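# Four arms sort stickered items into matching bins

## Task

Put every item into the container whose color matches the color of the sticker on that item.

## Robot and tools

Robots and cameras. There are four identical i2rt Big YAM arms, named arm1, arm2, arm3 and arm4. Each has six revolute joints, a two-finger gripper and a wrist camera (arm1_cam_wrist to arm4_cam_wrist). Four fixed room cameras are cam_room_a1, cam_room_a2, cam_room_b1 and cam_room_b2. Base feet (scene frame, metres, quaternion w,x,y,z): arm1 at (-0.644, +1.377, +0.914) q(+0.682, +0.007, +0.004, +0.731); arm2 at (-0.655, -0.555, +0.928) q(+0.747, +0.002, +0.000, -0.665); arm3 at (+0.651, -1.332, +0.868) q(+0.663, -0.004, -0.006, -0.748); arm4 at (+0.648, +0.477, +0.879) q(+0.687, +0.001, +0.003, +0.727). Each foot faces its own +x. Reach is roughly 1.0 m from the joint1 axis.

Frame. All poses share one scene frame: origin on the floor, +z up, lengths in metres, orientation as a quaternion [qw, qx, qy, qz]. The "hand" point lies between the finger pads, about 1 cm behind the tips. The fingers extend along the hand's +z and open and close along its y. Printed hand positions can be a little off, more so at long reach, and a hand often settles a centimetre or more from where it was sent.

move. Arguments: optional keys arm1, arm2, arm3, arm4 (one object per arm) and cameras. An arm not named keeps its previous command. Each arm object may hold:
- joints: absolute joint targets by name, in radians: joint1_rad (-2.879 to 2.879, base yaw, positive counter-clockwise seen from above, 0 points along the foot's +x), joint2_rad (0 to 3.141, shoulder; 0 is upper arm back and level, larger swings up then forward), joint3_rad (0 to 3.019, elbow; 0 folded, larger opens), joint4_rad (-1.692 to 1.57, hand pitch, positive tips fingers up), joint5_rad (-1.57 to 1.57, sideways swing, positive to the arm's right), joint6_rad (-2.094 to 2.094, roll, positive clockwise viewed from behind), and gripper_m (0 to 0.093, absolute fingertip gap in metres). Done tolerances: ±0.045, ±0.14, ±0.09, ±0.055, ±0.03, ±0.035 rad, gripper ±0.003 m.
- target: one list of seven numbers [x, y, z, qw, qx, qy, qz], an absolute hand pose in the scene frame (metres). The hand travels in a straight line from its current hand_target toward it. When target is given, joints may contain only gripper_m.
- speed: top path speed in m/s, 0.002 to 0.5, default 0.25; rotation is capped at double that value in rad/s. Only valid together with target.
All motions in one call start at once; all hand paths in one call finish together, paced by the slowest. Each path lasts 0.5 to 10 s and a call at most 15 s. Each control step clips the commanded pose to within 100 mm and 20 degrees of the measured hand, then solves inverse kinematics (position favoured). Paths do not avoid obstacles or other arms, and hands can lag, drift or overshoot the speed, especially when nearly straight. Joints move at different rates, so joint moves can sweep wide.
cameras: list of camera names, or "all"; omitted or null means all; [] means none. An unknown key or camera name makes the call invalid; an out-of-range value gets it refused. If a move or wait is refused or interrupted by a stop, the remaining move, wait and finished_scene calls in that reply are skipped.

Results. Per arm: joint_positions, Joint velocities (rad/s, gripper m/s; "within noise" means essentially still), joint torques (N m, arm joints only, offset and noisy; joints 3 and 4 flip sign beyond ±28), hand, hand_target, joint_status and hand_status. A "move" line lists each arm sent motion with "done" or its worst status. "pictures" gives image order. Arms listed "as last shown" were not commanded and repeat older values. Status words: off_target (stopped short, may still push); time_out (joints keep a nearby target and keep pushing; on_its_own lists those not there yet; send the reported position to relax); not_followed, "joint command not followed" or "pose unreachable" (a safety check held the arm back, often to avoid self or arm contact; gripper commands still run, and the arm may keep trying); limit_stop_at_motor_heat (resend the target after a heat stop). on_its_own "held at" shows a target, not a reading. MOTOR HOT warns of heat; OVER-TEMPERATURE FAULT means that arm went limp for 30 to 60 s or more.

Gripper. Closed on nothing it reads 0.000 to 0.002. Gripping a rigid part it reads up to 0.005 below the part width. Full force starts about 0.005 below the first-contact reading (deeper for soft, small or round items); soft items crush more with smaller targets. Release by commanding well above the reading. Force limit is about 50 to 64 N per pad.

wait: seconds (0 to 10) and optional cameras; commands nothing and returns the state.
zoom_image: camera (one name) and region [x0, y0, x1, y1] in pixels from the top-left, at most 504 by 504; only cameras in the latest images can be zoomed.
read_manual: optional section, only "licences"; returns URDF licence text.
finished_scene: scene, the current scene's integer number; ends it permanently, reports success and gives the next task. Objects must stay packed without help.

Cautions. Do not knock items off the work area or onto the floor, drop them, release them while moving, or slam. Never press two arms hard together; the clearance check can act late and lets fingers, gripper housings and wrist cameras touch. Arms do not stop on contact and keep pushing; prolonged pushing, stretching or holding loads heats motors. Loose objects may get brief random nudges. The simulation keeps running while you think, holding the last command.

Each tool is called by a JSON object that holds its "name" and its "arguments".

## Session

{"name": "move", "arguments": {"arm1": {"joints":{"joint1_rad":1.7,"joint2_rad":0.7,"joint3_rad":1.25,"joint4_rad":-1.16,"joint5_rad":0,"joint6_rad":0,"gripper_m":0.093}}, "arm2": {"joints":{"joint1_rad":-1.69,"joint2_rad":0.7,"joint3_rad":1.25,"joint4_rad":-1.16,"joint5_rad":0,"joint6_rad":0,"gripper_m":0.093}}, "arm3": {"joints":{"joint1_rad":1.69,"joint2_rad":0.7,"joint3_rad":1.25,"joint4_rad":-1.16,"joint5_rad":0,"joint6_rad":0,"gripper_m":0.093}}, "arm4": {"joints":{"joint1_rad":-1.63,"joint2_rad":0.7,"joint3_rad":1.25,"joint4_rad":-1.16,"joint5_rad":0,"joint6_rad":0,"gripper_m":0.093}}, "cameras": ["arm1_cam_wrist","arm2_cam_wrist","arm3_cam_wrist","arm4_cam_wrist"]}}

Scene clock: 1.93 s.
Joint torques (N m): arm1=[-1.32 0.73 13.5 2.09 0.05 -0.05] | arm2=[0.38 -1.79 13.27 2.61 -0.03 -0.08] | arm3=[1.9 -1.32 10 2.18 0.07 -0.11] | arm4=[0.73 -1.49 10.41 1.87 0.07 0.18]
Motor temperatures (°C): arm1=[20 23 27 23 21 21 21] | arm2=[23 24 26 22 22 20 23] | arm3=[24 23 24 23 24 23 23] | arm4=[22 21 24 22 24 21 24]
Heat: arm1: hottest joint3_rad 27 °C; arm2: hottest joint3_rad 26 °C; arm3: hottest joint1_rad 24 °C; arm4: hottest joint3_rad 24 °C.
move: arm1 done; arm2 done; arm3 done; arm4 done
Joint velocities: within noise
arm1.joint_positions: joint1_rad=+1.694 joint2_rad=+0.703 joint3_rad=+1.218 joint4_rad=-1.175 joint5_rad=-0.002 joint6_rad=+0.008 gripper_m=+0.09306
arm1.joint_status: all done
arm1.hand: x=-0.9344 y=+1.3184 z=+1.3828 quat_wxyz=(+0.043, +0.891, +0.084, -0.444) (m; scene frame)
arm1.hand_target: x=-0.9334 y=+1.3168 z=+1.4037 quat_wxyz=(+0.044, +0.879, +0.089, -0.467) (m; scene frame)
arm1.hand_status: not commanded
arm2.joint_positions: joint1_rad=-1.686 joint2_rad=+0.697 joint3_rad=+1.221 joint4_rad=-1.167 joint5_rad=+0.000 joint6_rad=+0.015 gripper_m=+0.09310
arm2.joint_status: all done
arm2.hand: x=-0.9587 y=-0.5569 z=+1.3966 quat_wxyz=(-0.002, -0.895, +0.005, +0.446) (m; scene frame)
arm2.hand_target: x=-0.9591 y=-0.5557 z=+1.4127 quat_wxyz=(+0.002, -0.887, +0.000, +0.461) (m; scene frame)
arm2.hand_status: not commanded
arm3.joint_positions: joint1_rad=+1.679 joint2_rad=+0.703 joint3_rad=+1.238 joint4_rad=-1.175 joint5_rad=-0.001 joint6_rad=+0.006 gripper_m=+0.09306
arm3.joint_status: all done
arm3.hand: x=+0.9531 y=-1.3291 z=+1.3430 quat_wxyz=(-0.449, -0.005, -0.893, +0.007) (m; scene frame)
arm3.hand_target: x=+0.9537 y=-1.3259 z=+1.3528 quat_wxyz=(-0.462, +0.002, -0.887, +0.007) (m; scene frame)
arm3.hand_status: not commanded
arm4.joint_positions: joint1_rad=-1.627 joint2_rad=+0.704 joint3_rad=+1.223 joint4_rad=-1.177 joint5_rad=+0.000 joint6_rad=-0.013 gripper_m=+0.09311
arm4.joint_status: all done
arm4.hand: x=+0.9536 y=+0.4786 z=+1.3442 quat_wxyz=(-0.439, +0.007, -0.899, +0.004) (m; scene frame)
arm4.hand_target: x=+0.9534 y=+0.4777 z=+1.3630 quat_wxyz=(-0.460, -0.001, -0.888, +0.002) (m; scene frame)
arm4.hand_status: not commanded
pictures: arm1_cam_wrist, arm2_cam_wrist, arm3_cam_wrist, arm4_cam_wrist
Images, in order (width x height): arm1_cam_wrist 672x504, arm2_cam_wrist 672x504, arm3_cam_wrist 672x504, arm4_cam_wrist 672x504.

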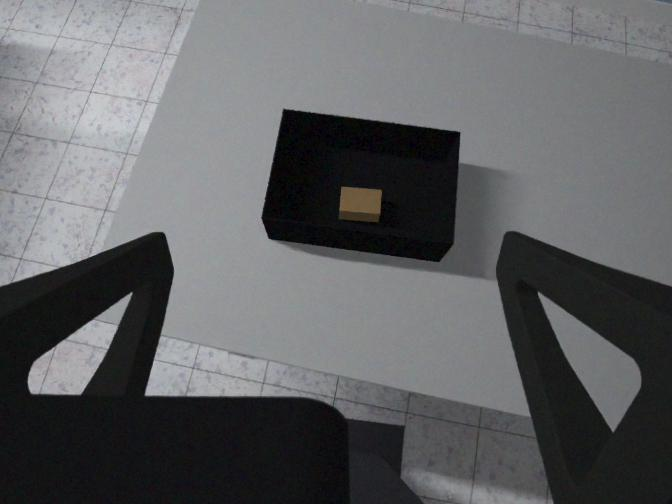

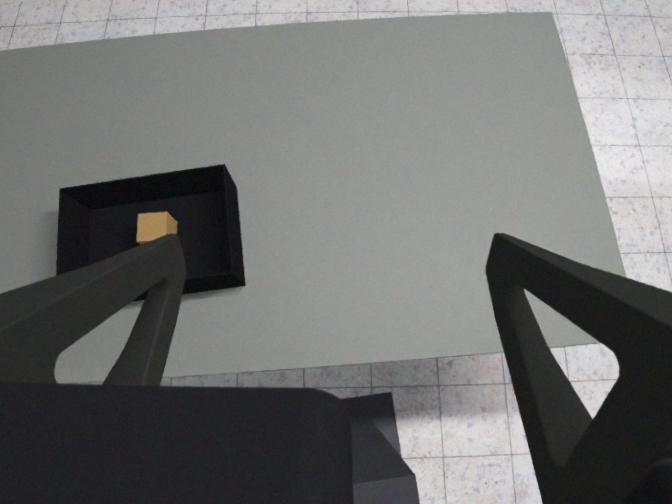

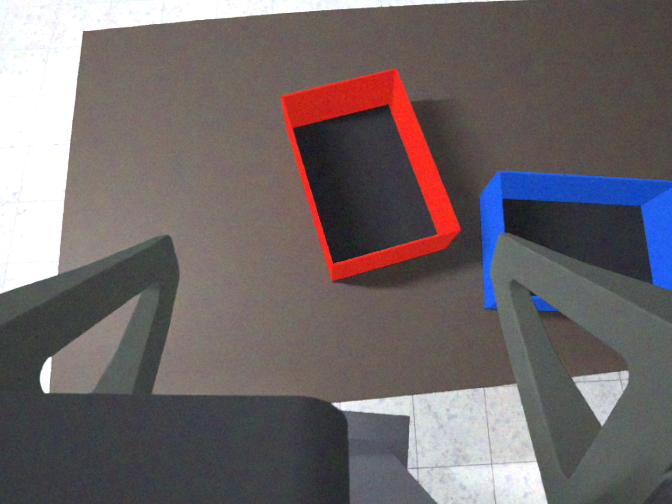

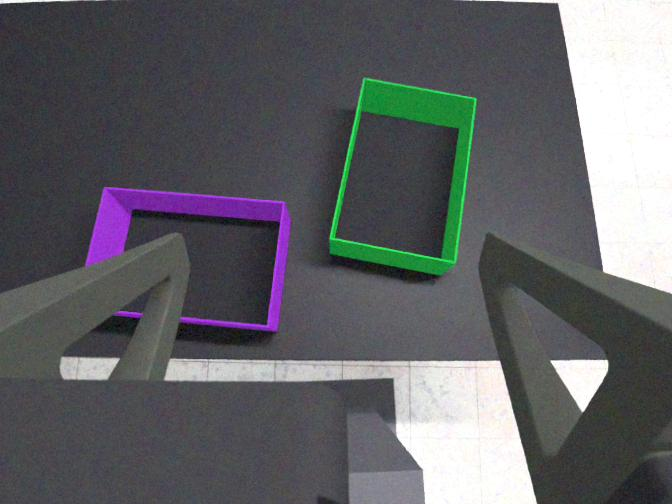

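{"name": "zoom_image", "arguments": {"camera": "arm1_cam_wrist", "region": [320, 170, 400, 230]}}

{"name": "zoom_image", "arguments": {"camera": "arm2_cam_wrist", "region": [120, 195, 200, 255]}}

{"name": "move", "arguments": {"arm1": {"target":[-1.1855,1.337,0.93,-0.0112,-0.9530,-0.0354,0.3005],"speed":0.5}, "arm2": {"target":[-1.145,-0.850,0.93,-0.0805,-0.9189,-0.2554,0.2897],"speed":0.5}, "cameras": ["arm1_cam_wrist","arm2_cam_wrist"]}}

Scaled by 6.300.

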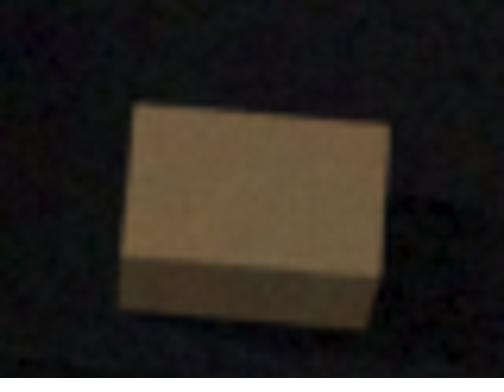

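Scaled by 6.300.

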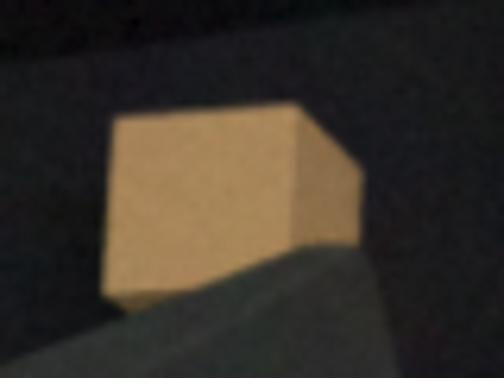

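Scene clock: 14.60 s.
Joint torques (N m): arm1=[-2.2 -12.1 11.55 1.78 0.13 0.12] | arm2=[0.97 -16.32 11.41 2.5 -0.19 -0.08] | arm3=[1.79 -1.55 10.03 2.25 0.06 -0.11] | arm4=[0.73 -1.73 10.54 1.78 0.08 0.17]
Motor temperatures (°C): arm1=[20 23 29 23 21 21 21] | arm2=[23 24 28 22 22 20 23] | arm3=[24 23 25 23 24 23 23] | arm4=[22 21 27 22 24 21 24]
Heat: arm1: hottest joint3_rad 29 °C; arm2: hottest joint3_rad 28 °C; arm3: hottest joint3_rad 25 °C; arm4: hottest joint3_rad 27 °C.
move: arm1 off_target; arm2 off_target
Joint velocities: within noise
arm1.joint_positions: joint1_rad=+1.586 joint2_rad=+1.738 joint3_rad=+0.849 joint4_rad=-0.159 joint5_rad=-0.005 joint6_rad=-0.006 gripper_m=+0.09306
arm1.joint_status: not commanded
arm1.hand: x=-1.1575 y=+1.3336 z=+0.9049 quat_wxyz=(+0.011, +0.963, +0.044, -0.266) (m; scene frame)
arm1.hand_target: x=-1.1839 y=+1.3372 z=+0.9309 quat_wxyz=(+0.011, +0.953, +0.036, -0.301) (m; scene frame)
arm1.hand_status: off_target (0.038 m and 4.3 deg from the pose sent, 0.518 m and 19.1 deg at the start)
arm2.joint_positions: joint1_rad=-1.148 joint2_rad=+1.786 joint3_rad=+0.923 joint4_rad=-0.149 joint5_rad=+0.003 joint6_rad=+0.016 gripper_m=+0.09310
arm2.joint_status: not commanded
arm2.hand: x=-1.1254 y=-0.8358 z=+0.9136 quat_wxyz=(-0.073, -0.929, -0.249, +0.264) (m; scene frame)
arm2.hand_target: x=-1.1440 y=-0.8493 z=+0.9307 quat_wxyz=(-0.080, -0.919, -0.255, +0.290) (m; scene frame)
arm2.hand_status: off_target (0.029 m and 3.3 deg from the pose sent, 0.582 m and 36.2 deg at the start)
arm3, arm4: as last shown
arm4.hand_target: x=+0.9534 y=+0.4777 z=+1.3630 quat_wxyz=(-0.460, +0.000, -0.888, +0.002) (m; scene frame)
pictures: arm1_cam_wrist, arm2_cam_wrist
Images, in order (width x height): arm1_cam_wrist 672x504, arm2_cam_wrist 672x504.

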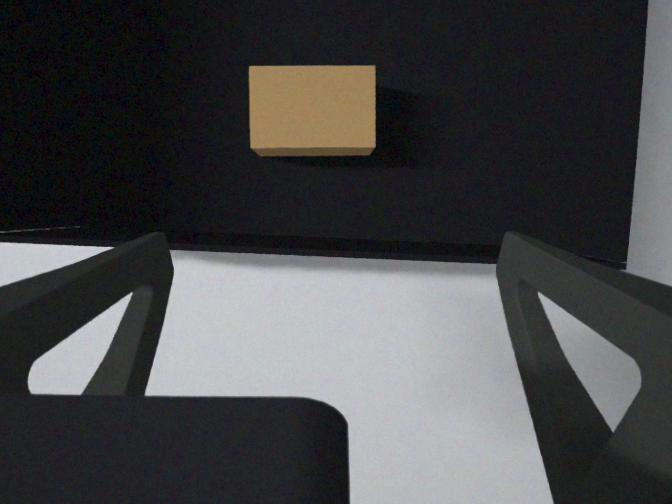

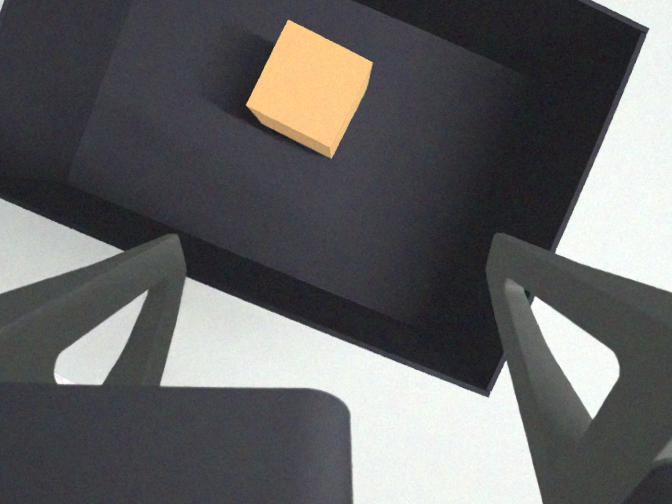

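{"name": "move", "arguments": {"arm1": {"target":[-1.242,1.315,0.87,-0.0127,-0.9528,-0.0402,0.3004],"speed":0.4}, "arm2": {"target":[-1.2064,-0.9026,0.87,-0.0131,-0.9528,-0.0416,0.3004],"speed":0.4}}}

Scene clock: 39.20 s.
Joint torques (N m): arm1=[-0.26 -12.81 11.14 1.85 0.08 0.09] | arm2=[0.85 -18.61 12.03 1.2 0.44 0.22] | arm3=[2.08 -1.44 10.02 2.24 0.07 -0.11] | arm4=[0.38 -1.61 10.54 1.74 0.11 0.18]
Motor temperatures (°C): arm1=[20 24 31 23 21 21 21] | arm2=[23 24 31 22 22 20 23] | arm3=[24 23 26 23 24 23 23] | arm4=[22 21 31 22 24 21 24]
Heat: arm1: hottest joint3_rad 31 °C; arm2: hottest joint3_rad 31 °C; arm3: hottest joint3_rad 26 °C; arm4: hottest joint3_rad 31 °C.
move: arm1 off_target; arm2 off_target
Joint velocities: within noise
arm1.joint_positions: joint1_rad=+1.601 joint2_rad=+1.957 joint3_rad=+1.001 joint4_rad=-0.075 joint5_rad=+0.008 joint6_rad=+0.014 gripper_m=+0.09306
arm1.joint_status: not commanded
arm1.hand: x=-1.2161 y=+1.3225 z=+0.8555 quat_wxyz=(+0.010, +0.961, +0.040, -0.274) (m; scene frame)
arm1.hand_target: x=-1.2405 y=+1.3151 z=+0.8709 quat_wxyz=(+0.013, +0.953, +0.040, -0.300) (m; scene frame)
arm1.hand_status: off_target (0.031 m and 3.2 deg from the pose sent, 0.093 m and 4.2 deg at the start)
arm2.joint_positions: joint1_rad=-1.046 joint2_rad=+2.058 joint3_rad=+1.213 joint4_rad=-0.196 joint5_rad=+0.302 joint6_rad=+0.455 gripper_m=+0.09309
arm2.joint_status: not commanded
arm2.hand: x=-1.1931 y=-0.8925 z=+0.8680 quat_wxyz=(-0.009, -0.954, -0.050, +0.295) (m; scene frame)
arm2.hand_target: x=-1.2058 y=-0.9024 z=+0.8704 quat_wxyz=(-0.013, -0.953, -0.042, +0.301) (m; scene frame)
arm2.hand_status: off_target (0.017 m and 1.2 deg from the pose sent, 0.114 m and 25.3 deg at the start)
arm3, arm4: as last shown
pictures: arm1_cam_wrist, arm2_cam_wrist, arm3_cam_wrist, arm4_cam_wrist, cam_room_a1, cam_room_a2, cam_room_b1, cam_room_b2
Images, in order (width x height): arm1_cam_wrist 672x504, arm2_cam_wrist 672x504, arm3_cam_wrist 672x504, arm4_cam_wrist 672x504, cam_room_a1 672x504, cam_room_a2 672x504, cam_room_b1 672x504, cam_room_b2 672x504.

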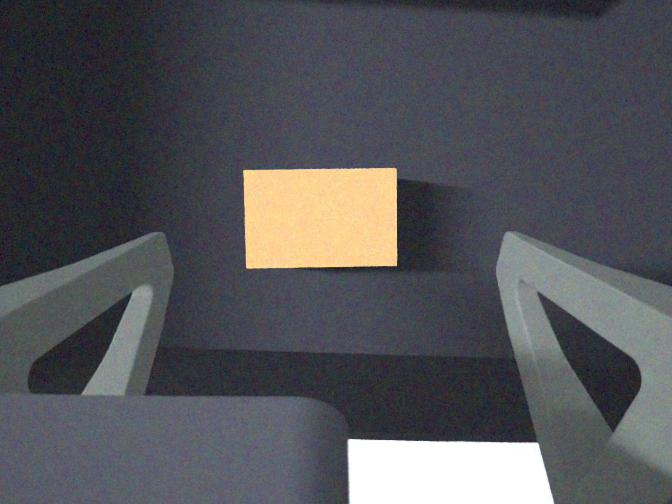

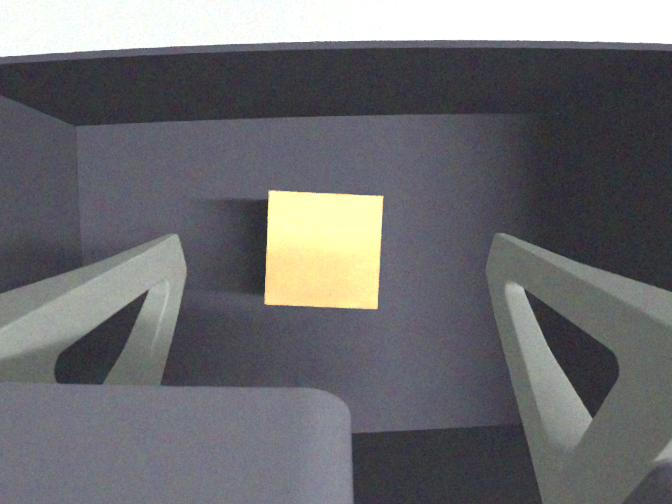

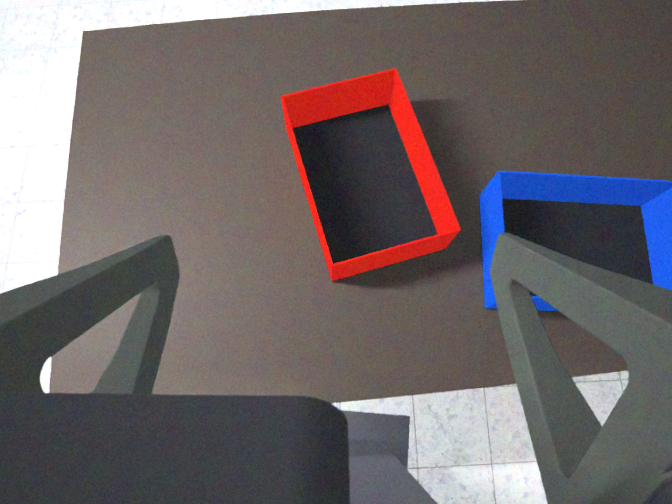

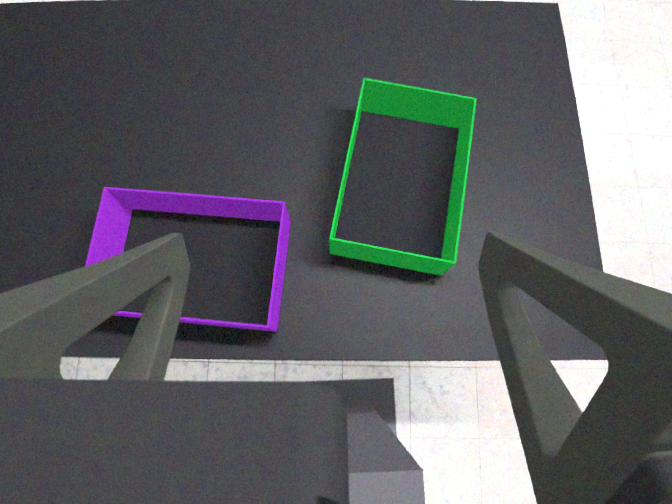

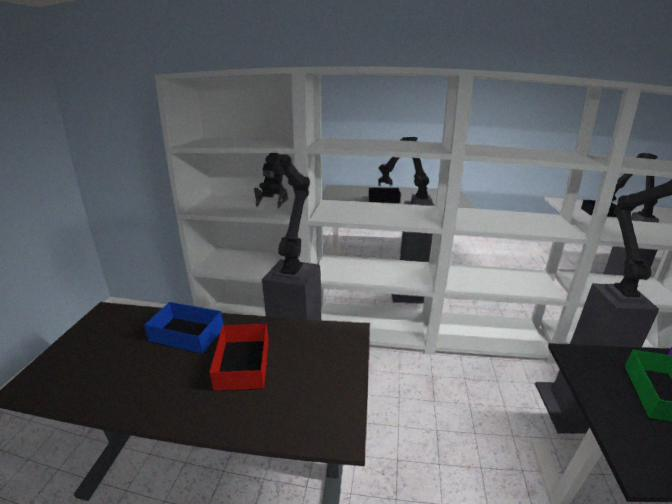

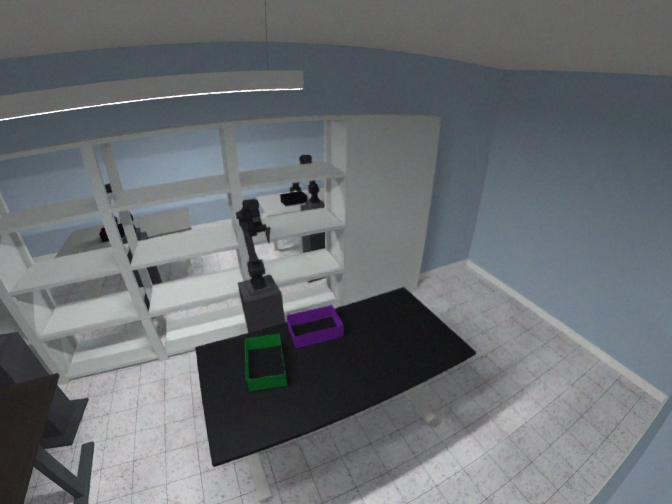

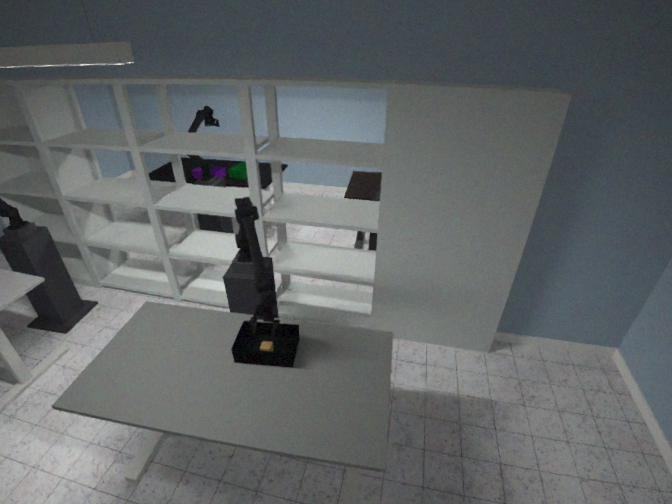

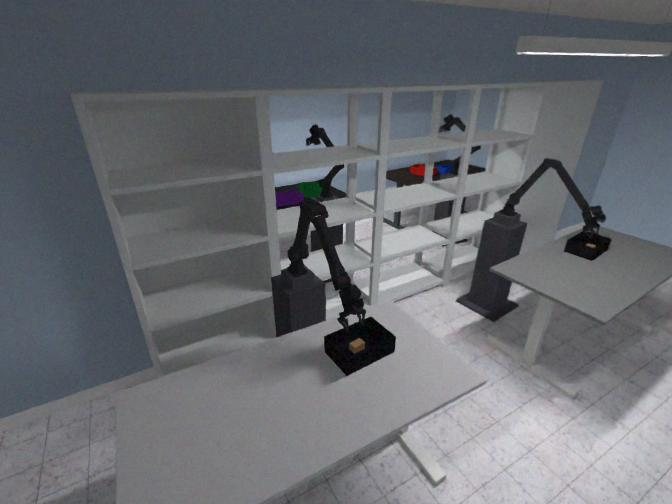

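{"name": "zoom_image", "arguments": {"camera": "cam_room_b2", "region": [320, 300, 400, 380]}}

{"name": "zoom_image", "arguments": {"camera": "cam_room_b1", "region": [230, 310, 310, 370]}}

{"name": "move", "arguments": {"arm1": {"target":[-1.2535,1.3065,0.802,-0.0127,-0.9528,-0.0402,0.3004],"speed":0.25}, "arm2": {"target":[-1.2014,-0.9073,0.80,-0.0066,-0.9535,-0.0208,0.3006],"speed":0.25}, "cameras": ["arm1_cam_wrist","arm2_cam_wrist"]}}

Scaled by 6.300.

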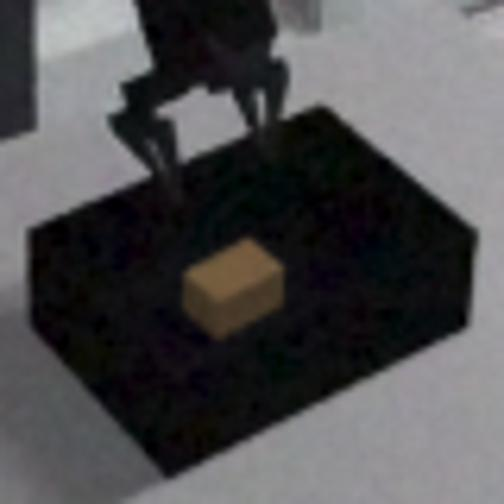

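Scaled by 6.300.

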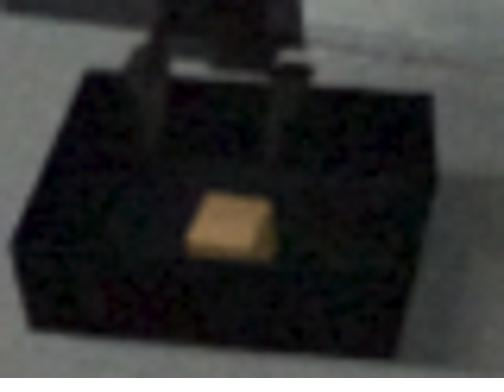

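Scene clock: 58.30 s.
Joint torques (N m): arm1=[-1.08 -15.38 9.36 1.87 0.12 0.1] | arm2=[1.26 -20.42 10.21 2.3 0.47 0.22] | arm3=[1.96 -1.49 9.99 2.21 0.07 -0.11] | arm4=[0.67 -1.32 10.47 1.76 0.1 0.18]
Motor temperatures (°C): arm1=[20 25 32 23 21 21 21] | arm2=[23 25 33 22 22 20 23] | arm3=[24 23 27 23 24 23 23] | arm4=[22 21 33 22 24 21 24]
Heat: arm1: hottest joint3_rad 32 °C; arm2: hottest joint3_rad 33 °C; arm3: hottest joint3_rad 27 °C; arm4: hottest joint3_rad 33 °C.
move: arm1 off_target; arm2 off_target
Joint velocities: within noise
arm1.joint_positions: joint1_rad=+1.615 joint2_rad=+2.142 joint3_rad=+1.052 joint4_rad=+0.055 joint5_rad=+0.016 joint6_rad=+0.026 gripper_m=+0.09306
arm1.joint_status: not commanded
arm1.hand: x=-1.2281 y=+1.3147 z=+0.7851 quat_wxyz=(+0.009, +0.961, +0.040, -0.272) (m; scene frame)
arm1.hand_target: x=-1.2523 y=+1.3066 z=+0.8029 quat_wxyz=(+0.013, +0.953, +0.040, -0.300) (m; scene frame)
arm1.hand_status: off_target (0.032 m and 3.4 deg from the pose sent, 0.067 m and 3.2 deg at the start)
arm2.joint_positions: joint1_rad=-1.035 joint2_rad=+2.212 joint3_rad=+1.239 joint4_rad=-0.118 joint5_rad=+0.333 joint6_rad=+0.513 gripper_m=+0.09310
arm2.joint_status: not commanded
arm2.hand: x=-1.1869 y=-0.8908 z=+0.7938 quat_wxyz=(+0.007, -0.959, -0.028, +0.283) (m; scene frame)
arm2.hand_target: x=-1.2005 y=-0.9068 z=+0.8007 quat_wxyz=(-0.007, -0.954, -0.021, +0.300) (m; scene frame)
arm2.hand_status: off_target (0.023 m and 2.7 deg from the pose sent, 0.070 m and 3.4 deg at the start)
arm3, arm4: as last shown
pictures: arm1_cam_wrist, arm2_cam_wrist
Images, in order (width x height): arm1_cam_wrist 672x504, arm2_cam_wrist 672x504.

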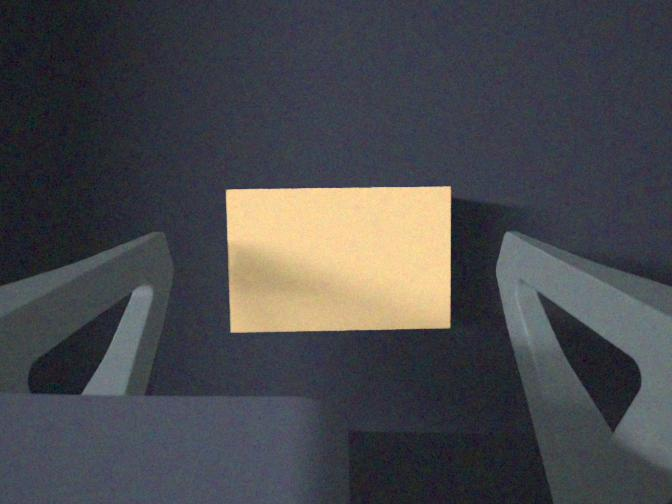

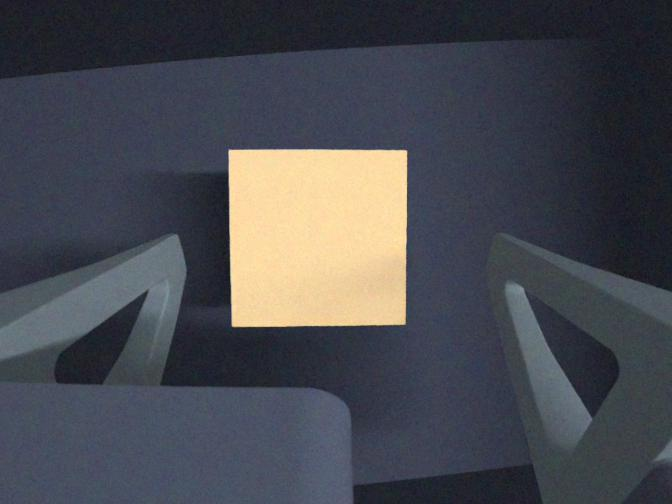

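{"name": "move", "arguments": {"arm1": {"target":[-1.2535,1.3065,0.753,-0.0127,-0.9528,-0.0402,0.3004],"speed":0.15}, "arm2": {"target":[-1.2014,-0.912,0.752,-0.0066,-0.9535,-0.0208,0.3006],"speed":0.15}, "cameras": []}}

{"name": "move", "arguments": {"arm1": {"joints":{"gripper_m":0.060}}, "arm2": {"joints":{"gripper_m":0.042}}, "cameras": []}}

{"name": "move", "arguments": {"arm1": {"target":[-1.19,1.312,0.95,-0.0127,-0.9528,-0.0402,0.3004],"speed":0.35}, "arm2": {"target":[-1.145,-0.88,0.95,-0.0066,-0.9535,-0.0208,0.3006],"speed":0.35}, "cameras": ["arm1_cam_wrist","arm2_cam_wrist"]}}

{"name": "move", "arguments": {"arm1": {"joints":{"joint1_rad":-2.2485,"joint2_rad":0.74,"joint3_rad":0.74,"joint4_rad":0.3,"joint5_rad":0,"joint6_rad":0}}, "arm2": {"joints":{"joint1_rad":0.917,"joint2_rad":0.74,"joint3_rad":0.74,"joint4_rad":0.3,"joint5_rad":0,"joint6_rad":0}}, "arm3": {"joints":{"joint1_rad":-1.985,"joint2_rad":0.74,"joint3_rad":0.74,"joint4_rad":0.5,"joint5_rad":0,"joint6_rad":0}}, "arm4": {"joints":{"joint1_rad":0.9065,"joint2_rad":0.74,"joint3_rad":0.74,"joint4_rad":0.5,"joint5_rad":0,"joint6_rad":0}}, "cameras": ["arm1_cam_wrist","arm2_cam_wrist","arm3_cam_wrist","arm4_cam_wrist","cam_room_a1","cam_room_a2"]}}

Scene clock: 85.80 s.
Joint torques (N m): arm1=[-0.79 -14.92 8.24 1.98 0.1 0.09] | arm2=[1.49 -19.9 9.59 2.37 0.47 0.21] | arm3=[2.08 -1.38 10.02 2.26 0.06 -0.11] | arm4=[0.5 -1.55 10.48 1.8 0.12 0.19]
Motor temperatures (°C): arm1=[20 24 32 23 21 21 21] | arm2=[23 25 31 22 22 20 23] | arm3=[24 23 28 23 24 23 23] | arm4=[22 21 35 22 24 21 24]
Heat: arm1: hottest joint3_rad 32 °C; arm2: hottest joint3_rad 31 °C; arm3: hottest joint3_rad 28 °C; arm4: hottest joint3_rad 35 °C.
move: arm1 off_target; arm2 off_target
Joint velocities: within noise
arm1.joint_positions: joint1_rad=+1.615 joint2_rad=+2.249 joint3_rad=+1.080 joint4_rad=+0.149 joint5_rad=+0.016 joint6_rad=+0.027 gripper_m=+0.09306
arm1.joint_status: not commanded
arm1.hand: x=-1.2333 y=+1.3144 z=+0.7448 quat_wxyz=(+0.010, +0.959, +0.040, -0.279) (m; scene frame)
arm1.hand_target: x=-1.2527 y=+1.3066 z=+0.7537 quat_wxyz=(+0.013, +0.953, +0.040, -0.300) (m; scene frame)
arm1.hand_status: off_target (0.023 m and 2.6 deg from the pose sent, 0.042 m and 3.4 deg at the start)
arm2.joint_positions: joint1_rad=-1.030 joint2_rad=+2.311 joint3_rad=+1.276 joint4_rad=-0.048 joint5_rad=+0.337 joint6_rad=+0.519 gripper_m=+0.09310
arm2.joint_status: not commanded
arm2.hand: x=-1.1906 y=-0.8968 z=+0.7530 quat_wxyz=(+0.004, -0.957, -0.027, +0.287) (m; scene frame)
arm2.hand_target: x=-1.2007 y=-0.9117 z=+0.7527 quat_wxyz=(-0.007, -0.954, -0.021, +0.301) (m; scene frame)
arm2.hand_status: off_target (0.019 m and 2.1 deg from the pose sent, 0.049 m and 2.7 deg at the start)
arm3, arm4: as last shown
pictures: none
No camera images: "cameras" was empty.

Scene clock: 86.40 s.
Joint torques (N m): arm1=[-0.67 -14.15 8.29 1.99 0.05 0.09] | arm2=[1.55 -20.07 9.51 2.36 0.41 0.21] | arm3=[1.9 -1.38 10.03 2.28 0.06 -0.11] | arm4=[0.73 -1.55 10.5 1.78 0.09 0.16]
Motor temperatures (°C): arm1=[20 24 32 23 21 21 21] | arm2=[23 25 31 22 22 20 23] | arm3=[24 23 28 23 24 23 23] | arm4=[22 21 35 22 24 21 24]
Heat: arm1: hottest joint3_rad 32 °C; arm2: hottest joint3_rad 31 °C; arm3: hottest joint3_rad 28 °C; arm4: hottest joint3_rad 35 °C.
move: arm1 off_target; arm2 off_target
Joint velocities: within noise
arm1.joint_positions: joint1_rad=+1.615 joint2_rad=+2.249 joint3_rad=+1.080 joint4_rad=+0.149 joint5_rad=+0.016 joint6_rad=+0.027 gripper_m=+0.06884
arm1.joint_status: gripper_m off_target (ended at +0.06887, target +0.06000)
arm1.hand: x=-1.2334 y=+1.3144 z=+0.7448 quat_wxyz=(+0.010, +0.959, +0.040, -0.279) (m; scene frame)
arm1.hand_target: x=-1.2528 y=+1.3065 z=+0.7537 quat_wxyz=(+0.013, +0.953, +0.040, -0.300) (m; scene frame)
arm1.hand_status: not commanded
arm2.joint_positions: joint1_rad=-1.030 joint2_rad=+2.311 joint3_rad=+1.277 joint4_rad=-0.047 joint5_rad=+0.338 joint6_rad=+0.520 gripper_m=+0.05332
arm2.joint_status: gripper_m off_target (ended at +0.05335, target +0.04200)
arm2.hand: x=-1.1911 y=-0.8969 z=+0.7533 quat_wxyz=(+0.004, -0.957, -0.026, +0.288) (m; scene frame)
arm2.hand_target: x=-1.2007 y=-0.9117 z=+0.7526 quat_wxyz=(-0.007, -0.954, -0.021, +0.300) (m; scene frame)
arm2.hand_status: not commanded
arm3, arm4: as last shown
pictures: none
No camera images: "cameras" was empty.

Scene clock: 87.77 s.
Joint torques (N m): arm1=[-0.91 -10.81 9.18 1.03 0.12 0.13] | arm2=[1.44 -16.44 8.62 1.37 0.44 0.22] | arm3=[2.02 -1.38 10.04 2.26 0.06 -0.11] | arm4=[0.97 -1.85 10.43 1.91 0.1 0.2]
Motor temperatures (°C): arm1=[20 24 32 23 21 21 21] | arm2=[23 25 31 22 22 20 23] | arm3=[24 23 28 23 24 23 23] | arm4=[22 21 35 22 24 21 24]
Heat: arm1: hottest joint3_rad 32 °C; arm2: hottest joint3_rad 31 °C; arm3: hottest joint3_rad 28 °C; arm4: hottest joint3_rad 35 °C.
move: arm1 done; arm2 off_target
Joint velocities: within noise
arm1.joint_positions: joint1_rad=+1.616 joint2_rad=+1.690 joint3_rad=+0.928 joint4_rad=-0.199 joint5_rad=+0.018 joint6_rad=+0.029 gripper_m=+0.06884
arm1.joint_status: not commanded
arm1.hand: x=-1.1913 y=+1.3182 z=+0.9553 quat_wxyz=(+0.011, +0.951, +0.038, -0.307) (m; scene frame)
arm1.hand_target: x=-1.1899 y=+1.3122 z=+0.9500 quat_wxyz=(+0.013, +0.953, +0.040, -0.301) (m; scene frame)
arm1.hand_status: done (0.008 m and 0.9 deg from the pose sent, 0.210 m and 2.6 deg at the start)
arm2.joint_positions: joint1_rad=-1.010 joint2_rad=+1.797 joint3_rad=+1.108 joint4_rad=-0.328 joint5_rad=+0.347 joint6_rad=+0.536 gripper_m=+0.05332
arm2.joint_status: not commanded
arm2.hand: x=-1.1532 y=-0.8808 z=+0.9675 quat_wxyz=(-0.016, -0.949, -0.021, +0.315) (m; scene frame)
arm2.hand_target: x=-1.1448 y=-0.8798 z=+0.9504 quat_wxyz=(-0.007, -0.953, -0.021, +0.301) (m; scene frame)
arm2.hand_status: off_target (0.019 m and 2.1 deg from the pose sent, 0.203 m and 2.0 deg at the start)
arm3, arm4: as last shown
pictures: arm1_cam_wrist, arm2_cam_wrist
Images, in order (width x height): arm1_cam_wrist 672x504, arm2_cam_wrist 672x504.

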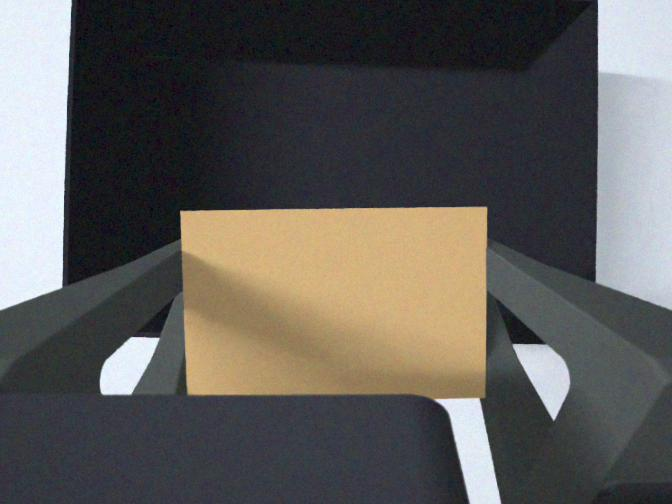

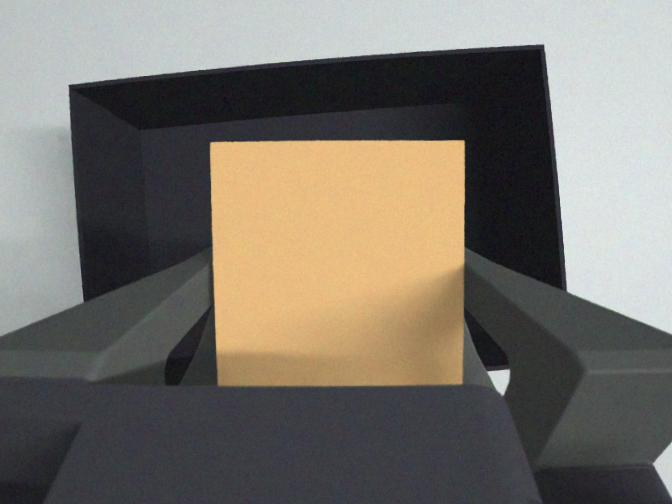

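Scene clock: 91.67 s.
Joint torques (N m): arm1=[-1.49 -1.85 14.02 1.89 -0.04 -0.07] | arm2=[0.91 -4.37 11.3 2.99 0.11 -0.08] | arm3=[0.73 -4.13 10.13 2.11 -0.05 -0.11] | arm4=[0.97 -3.96 10.52 1.73 0.09 0.17]
Motor temperatures (°C): arm1=[20 24 32 23 26 21 21] | arm2=[23 25 31 22 22 20 23] | arm3=[24 23 28 23 24 23 23] | arm4=[22 21 35 22 24 21 24]
Heat: arm1: hottest joint3_rad 32 °C; arm2: hottest joint3_rad 31 °C; arm3: hottest joint3_rad 28 °C; arm4: hottest joint3_rad 35 °C.
move: arm1 done; arm2 done; arm3 done; arm4 done
Joint velocities: within noise
arm1.joint_positions: joint1_rad=-2.254 joint2_rad=+0.752 joint3_rad=+0.717 joint4_rad=+0.294 joint5_rad=+0.000 joint6_rad=+0.008 gripper_m=+0.06890
arm1.joint_status: all done
arm1.hand: x=-0.3004 y=+1.1384 z=+1.3966 quat_wxyz=(-0.751, -0.186, -0.587, +0.237) (m; scene frame)
arm1.hand_target: x=-0.3038 y=+1.1439 z=+1.4166 quat_wxyz=(-0.763, -0.177, -0.573, +0.242) (m; scene frame)
arm1.hand_status: not commanded
arm2.joint_positions: joint1_rad=+0.915 joint2_rad=+0.744 joint3_rad=+0.750 joint4_rad=+0.285 joint5_rad=-0.002 joint6_rad=+0.014 gripper_m=+0.05324
arm2.joint_status: all done
arm2.hand: x=-0.3070 y=-0.7658 z=+1.4380 quat_wxyz=(-0.775, -0.164, -0.574, +0.206) (m; scene frame)
arm2.hand_target: x=-0.3082 y=-0.7646 z=+1.4365 quat_wxyz=(-0.776, -0.159, -0.572, +0.212) (m; scene frame)
arm2.hand_status: not commanded
arm3.joint_positions: joint1_rad=-1.976 joint2_rad=+0.749 joint3_rad=+0.738 joint4_rad=+0.484 joint5_rad=+0.001 joint6_rad=+0.006 gripper_m=+0.09306
arm3.joint_status: all done
arm3.hand: x=+0.3116 y=-1.1269 z=+1.4099 quat_wxyz=(+0.216, -0.506, +0.143, +0.823) (m; scene frame)
arm3.hand_target: x=+0.3187 y=-1.1269 z=+1.4185 quat_wxyz=(+0.224, -0.494, +0.140, +0.828) (m; scene frame)
arm3.hand_status: not commanded
arm4.joint_positions: joint1_rad=+0.905 joint2_rad=+0.750 joint3_rad=+0.725 joint4_rad=+0.481 joint5_rad=-0.001 joint6_rad=-0.012 gripper_m=+0.09311
arm4.joint_status: all done
arm4.hand: x=+0.3275 y=+0.7049 z=+1.4169 quat_wxyz=(-0.258, +0.504, -0.157, -0.809) (m; scene frame)
arm4.hand_target: x=+0.3339 y=+0.7001 z=+1.4337 quat_wxyz=(-0.256, +0.485, -0.155, -0.821) (m; scene frame)
arm4.hand_status: not commanded
pictures: arm1_cam_wrist, arm2_cam_wrist, arm3_cam_wrist, arm4_cam_wrist, cam_room_a1, cam_room_a2
Images, in order (width x height): arm1_cam_wrist 672x504, arm2_cam_wrist 672x504, arm3_cam_wrist 672x504, arm4_cam_wrist 672x504, cam_room_a1 672x504, cam_room_a2 672x504.

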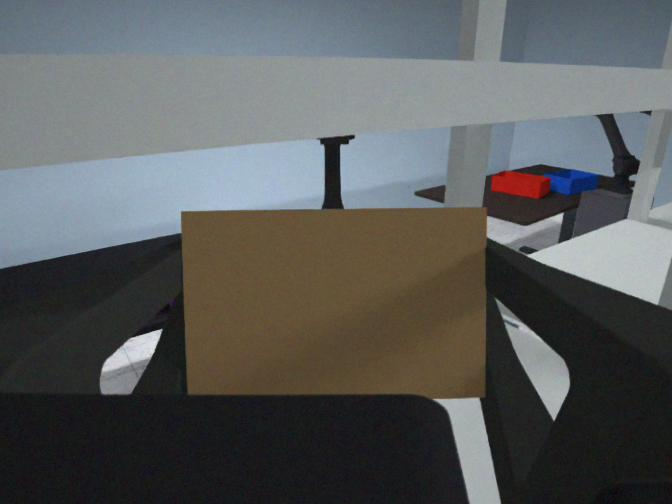

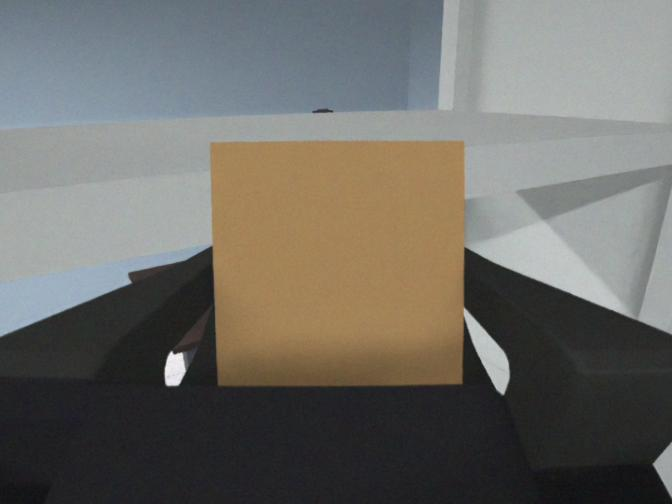

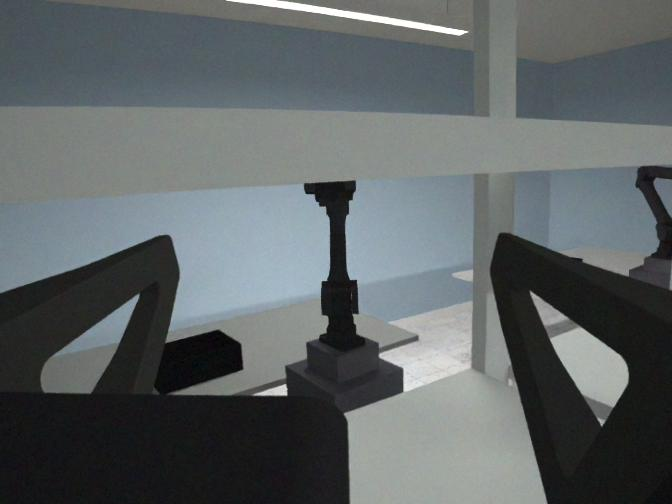

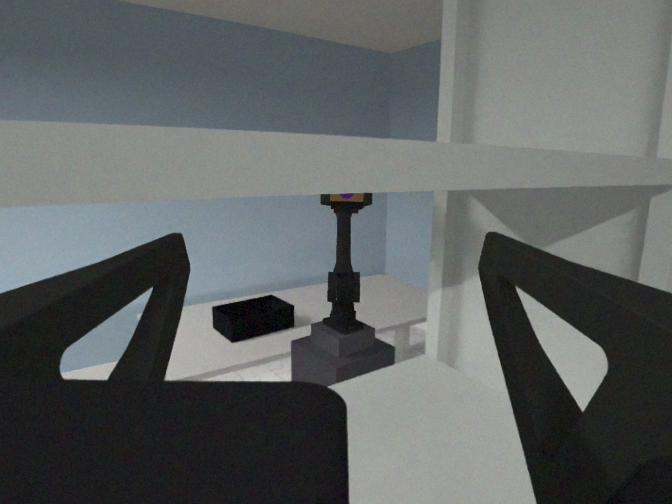

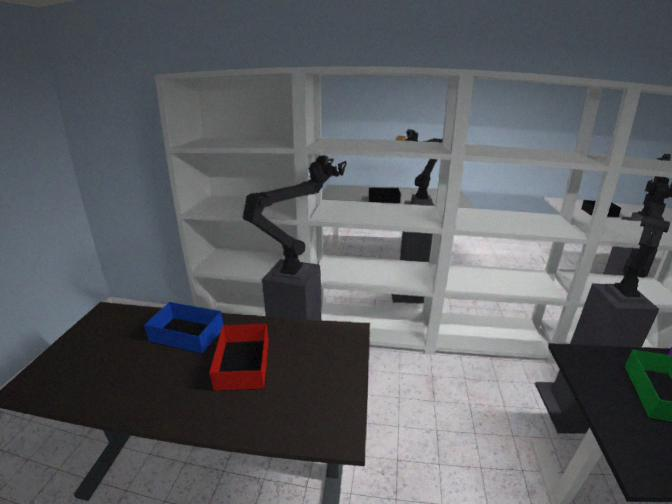

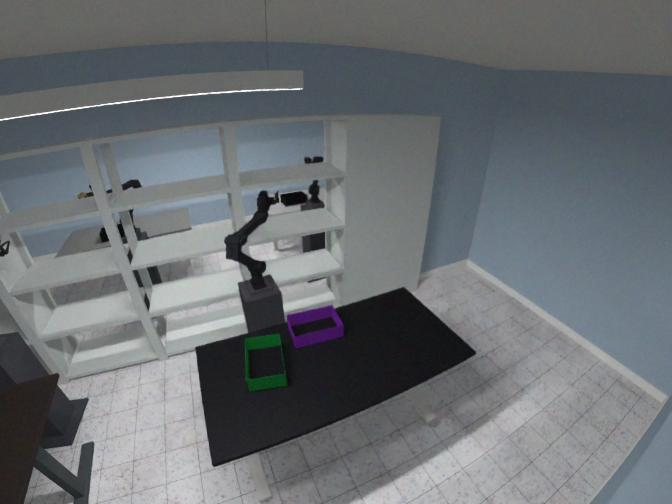

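{"name": "zoom_image", "arguments": {"camera": "cam_room_a1", "region": [380, 120, 440, 165]}}

{"name": "zoom_image", "arguments": {"camera": "arm3_cam_wrist", "region": [290, 160, 370, 220]}}

{"name": "move", "arguments": {"arm1": {"target":[0.009,0.922,1.10,0.2869,0.2856,0.9099,-0.0901],"speed":0.45}, "arm2": {"joints":{"joint2_rad":0.74,"joint3_rad":0.74,"joint4_rad":-0.3}}, "arm3": {"joints":{"joint2_rad":0.74,"joint3_rad":0.74,"joint4_rad":0.25}}, "arm4": {"joints":{"joint1_rad":0.9065,"joint2_rad":0.74,"joint3_rad":0.74,"joint4_rad":-0.9}}, "cameras": ["arm1_cam_wrist","arm3_cam_wrist"]}}

Scaled by 8.400.

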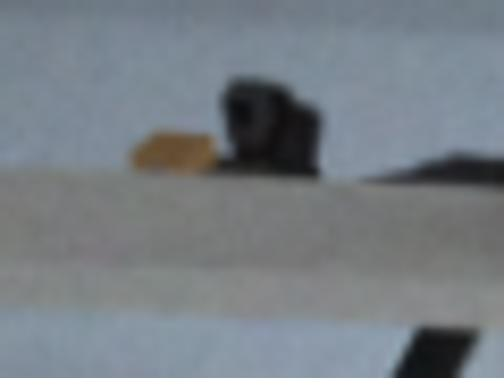

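Scaled by 6.300.

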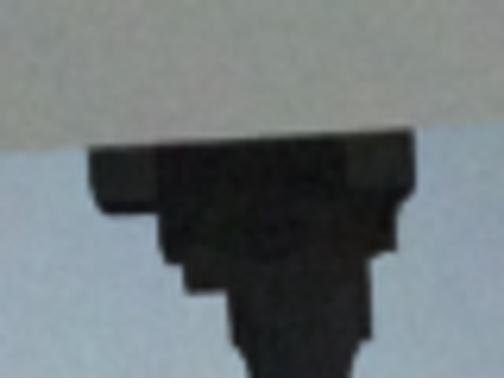

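Scene clock: 101.17 s.
Joint torques (N m): arm1=[-1.79 -20.25 17.65 1.03 -0.02 -0.01] | arm2=[0.85 -4.6 11.49 2.14 0.1 -0.07] | arm3=[0.62 -3.96 10.39 1.37 -0.05 -0.11] | arm4=[1.03 -3.78 10.29 0.58 0.08 0.17]
Motor temperatures (°C): arm1=[20 24 33 23 24 21 22] | arm2=[23 25 31 22 22 20 23] | arm3=[24 23 28 23 24 23 23] | arm4=[22 21 37 22 24 21 24]
Heat: arm1: hottest joint3_rad 33 °C; arm2: hottest joint3_rad 31 °C; arm3: hottest joint3_rad 28 °C; arm4: hottest joint3_rad 37 °C.
move: arm1 off_target; arm2 done; arm3 done; arm4 done
Joint velocities: within noise
arm1.joint_positions: joint1_rad=-2.254 joint2_rad=+2.089 joint3_rad=+1.930 joint4_rad=-0.855 joint5_rad=-0.005 joint6_rad=+0.008 gripper_m=+0.06890
arm1.joint_status: not commanded
arm1.hand: x=-0.0074 y=+0.9299 z=+1.0594 quat_wxyz=(-0.256, -0.293, -0.918, +0.081) (m; scene frame)
arm1.hand_target: x=+0.0068 y=+0.9235 z=+1.1003 quat_wxyz=(-0.287, -0.286, -0.910, +0.090) (m; scene frame)
arm1.hand_status: off_target (0.045 m and 3.9 deg from the pose sent, 0.480 m and 69.0 deg at the start)
arm2.joint_positions: joint1_rad=+0.915 joint2_rad=+0.744 joint3_rad=+0.750 joint4_rad=-0.289 joint5_rad=-0.002 joint6_rad=+0.014 gripper_m=+0.05324
arm2.joint_status: all done
arm2.hand: x=-0.3063 y=-0.7656 z=+1.2987 quat_wxyz=(-0.581, -0.219, -0.769, +0.153) (m; scene frame)
arm2.hand_target: x=-0.3081 y=-0.7640 z=+1.2914 quat_wxyz=(-0.573, -0.215, -0.776, +0.156) (m; scene frame)
arm2.hand_status: not commanded
arm3.joint_positions: joint1_rad=-1.976 joint2_rad=+0.746 joint3_rad=+0.738 joint4_rad=+0.257 joint5_rad=+0.001 joint6_rad=+0.006 gripper_m=+0.09306
arm3.joint_status: all done
arm3.hand: x=+0.2959 y=-1.1184 z=+1.3591 quat_wxyz=(+0.199, -0.594, +0.167, +0.761) (m; scene frame)
arm3.hand_target: x=+0.2993 y=-1.1161 z=+1.3609 quat_wxyz=(+0.205, -0.593, +0.167, +0.760) (m; scene frame)
arm3.hand_status: not commanded
arm4.joint_positions: joint1_rad=+0.905 joint2_rad=+0.748 joint3_rad=+0.725 joint4_rad=-0.889 joint5_rad=-0.001 joint6_rad=-0.012 gripper_m=+0.09311
arm4.joint_status: all done
arm4.hand: x=+0.3844 y=+0.6632 z=+1.1147 quat_wxyz=(-0.096, +0.904, -0.279, -0.310) (m; scene frame)
arm4.hand_target: x=+0.3844 y=+0.6629 z=+1.1232 quat_wxyz=(-0.096, +0.900, -0.283, -0.316) (m; scene frame)
arm4.hand_status: not commanded
pictures: arm1_cam_wrist, arm3_cam_wrist
Images, in order (width x height): arm1_cam_wrist 672x504, arm3_cam_wrist 672x504.

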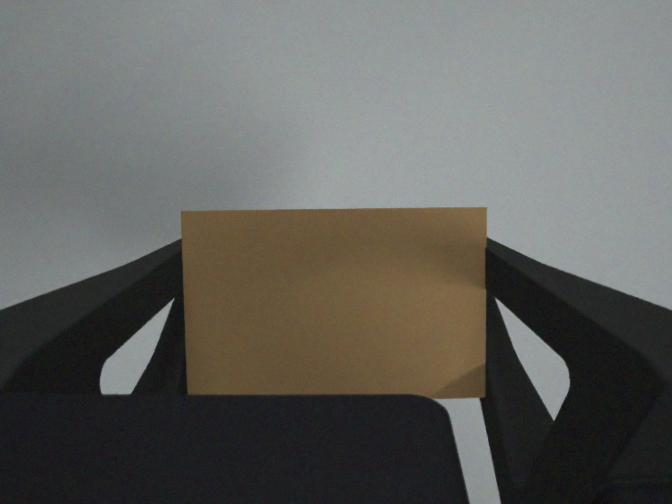

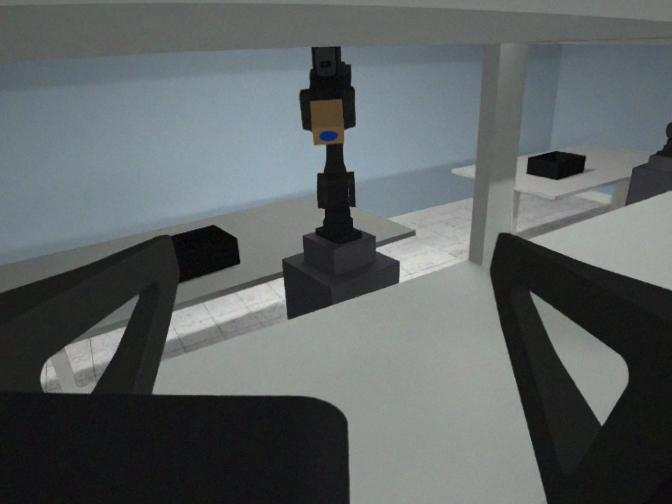

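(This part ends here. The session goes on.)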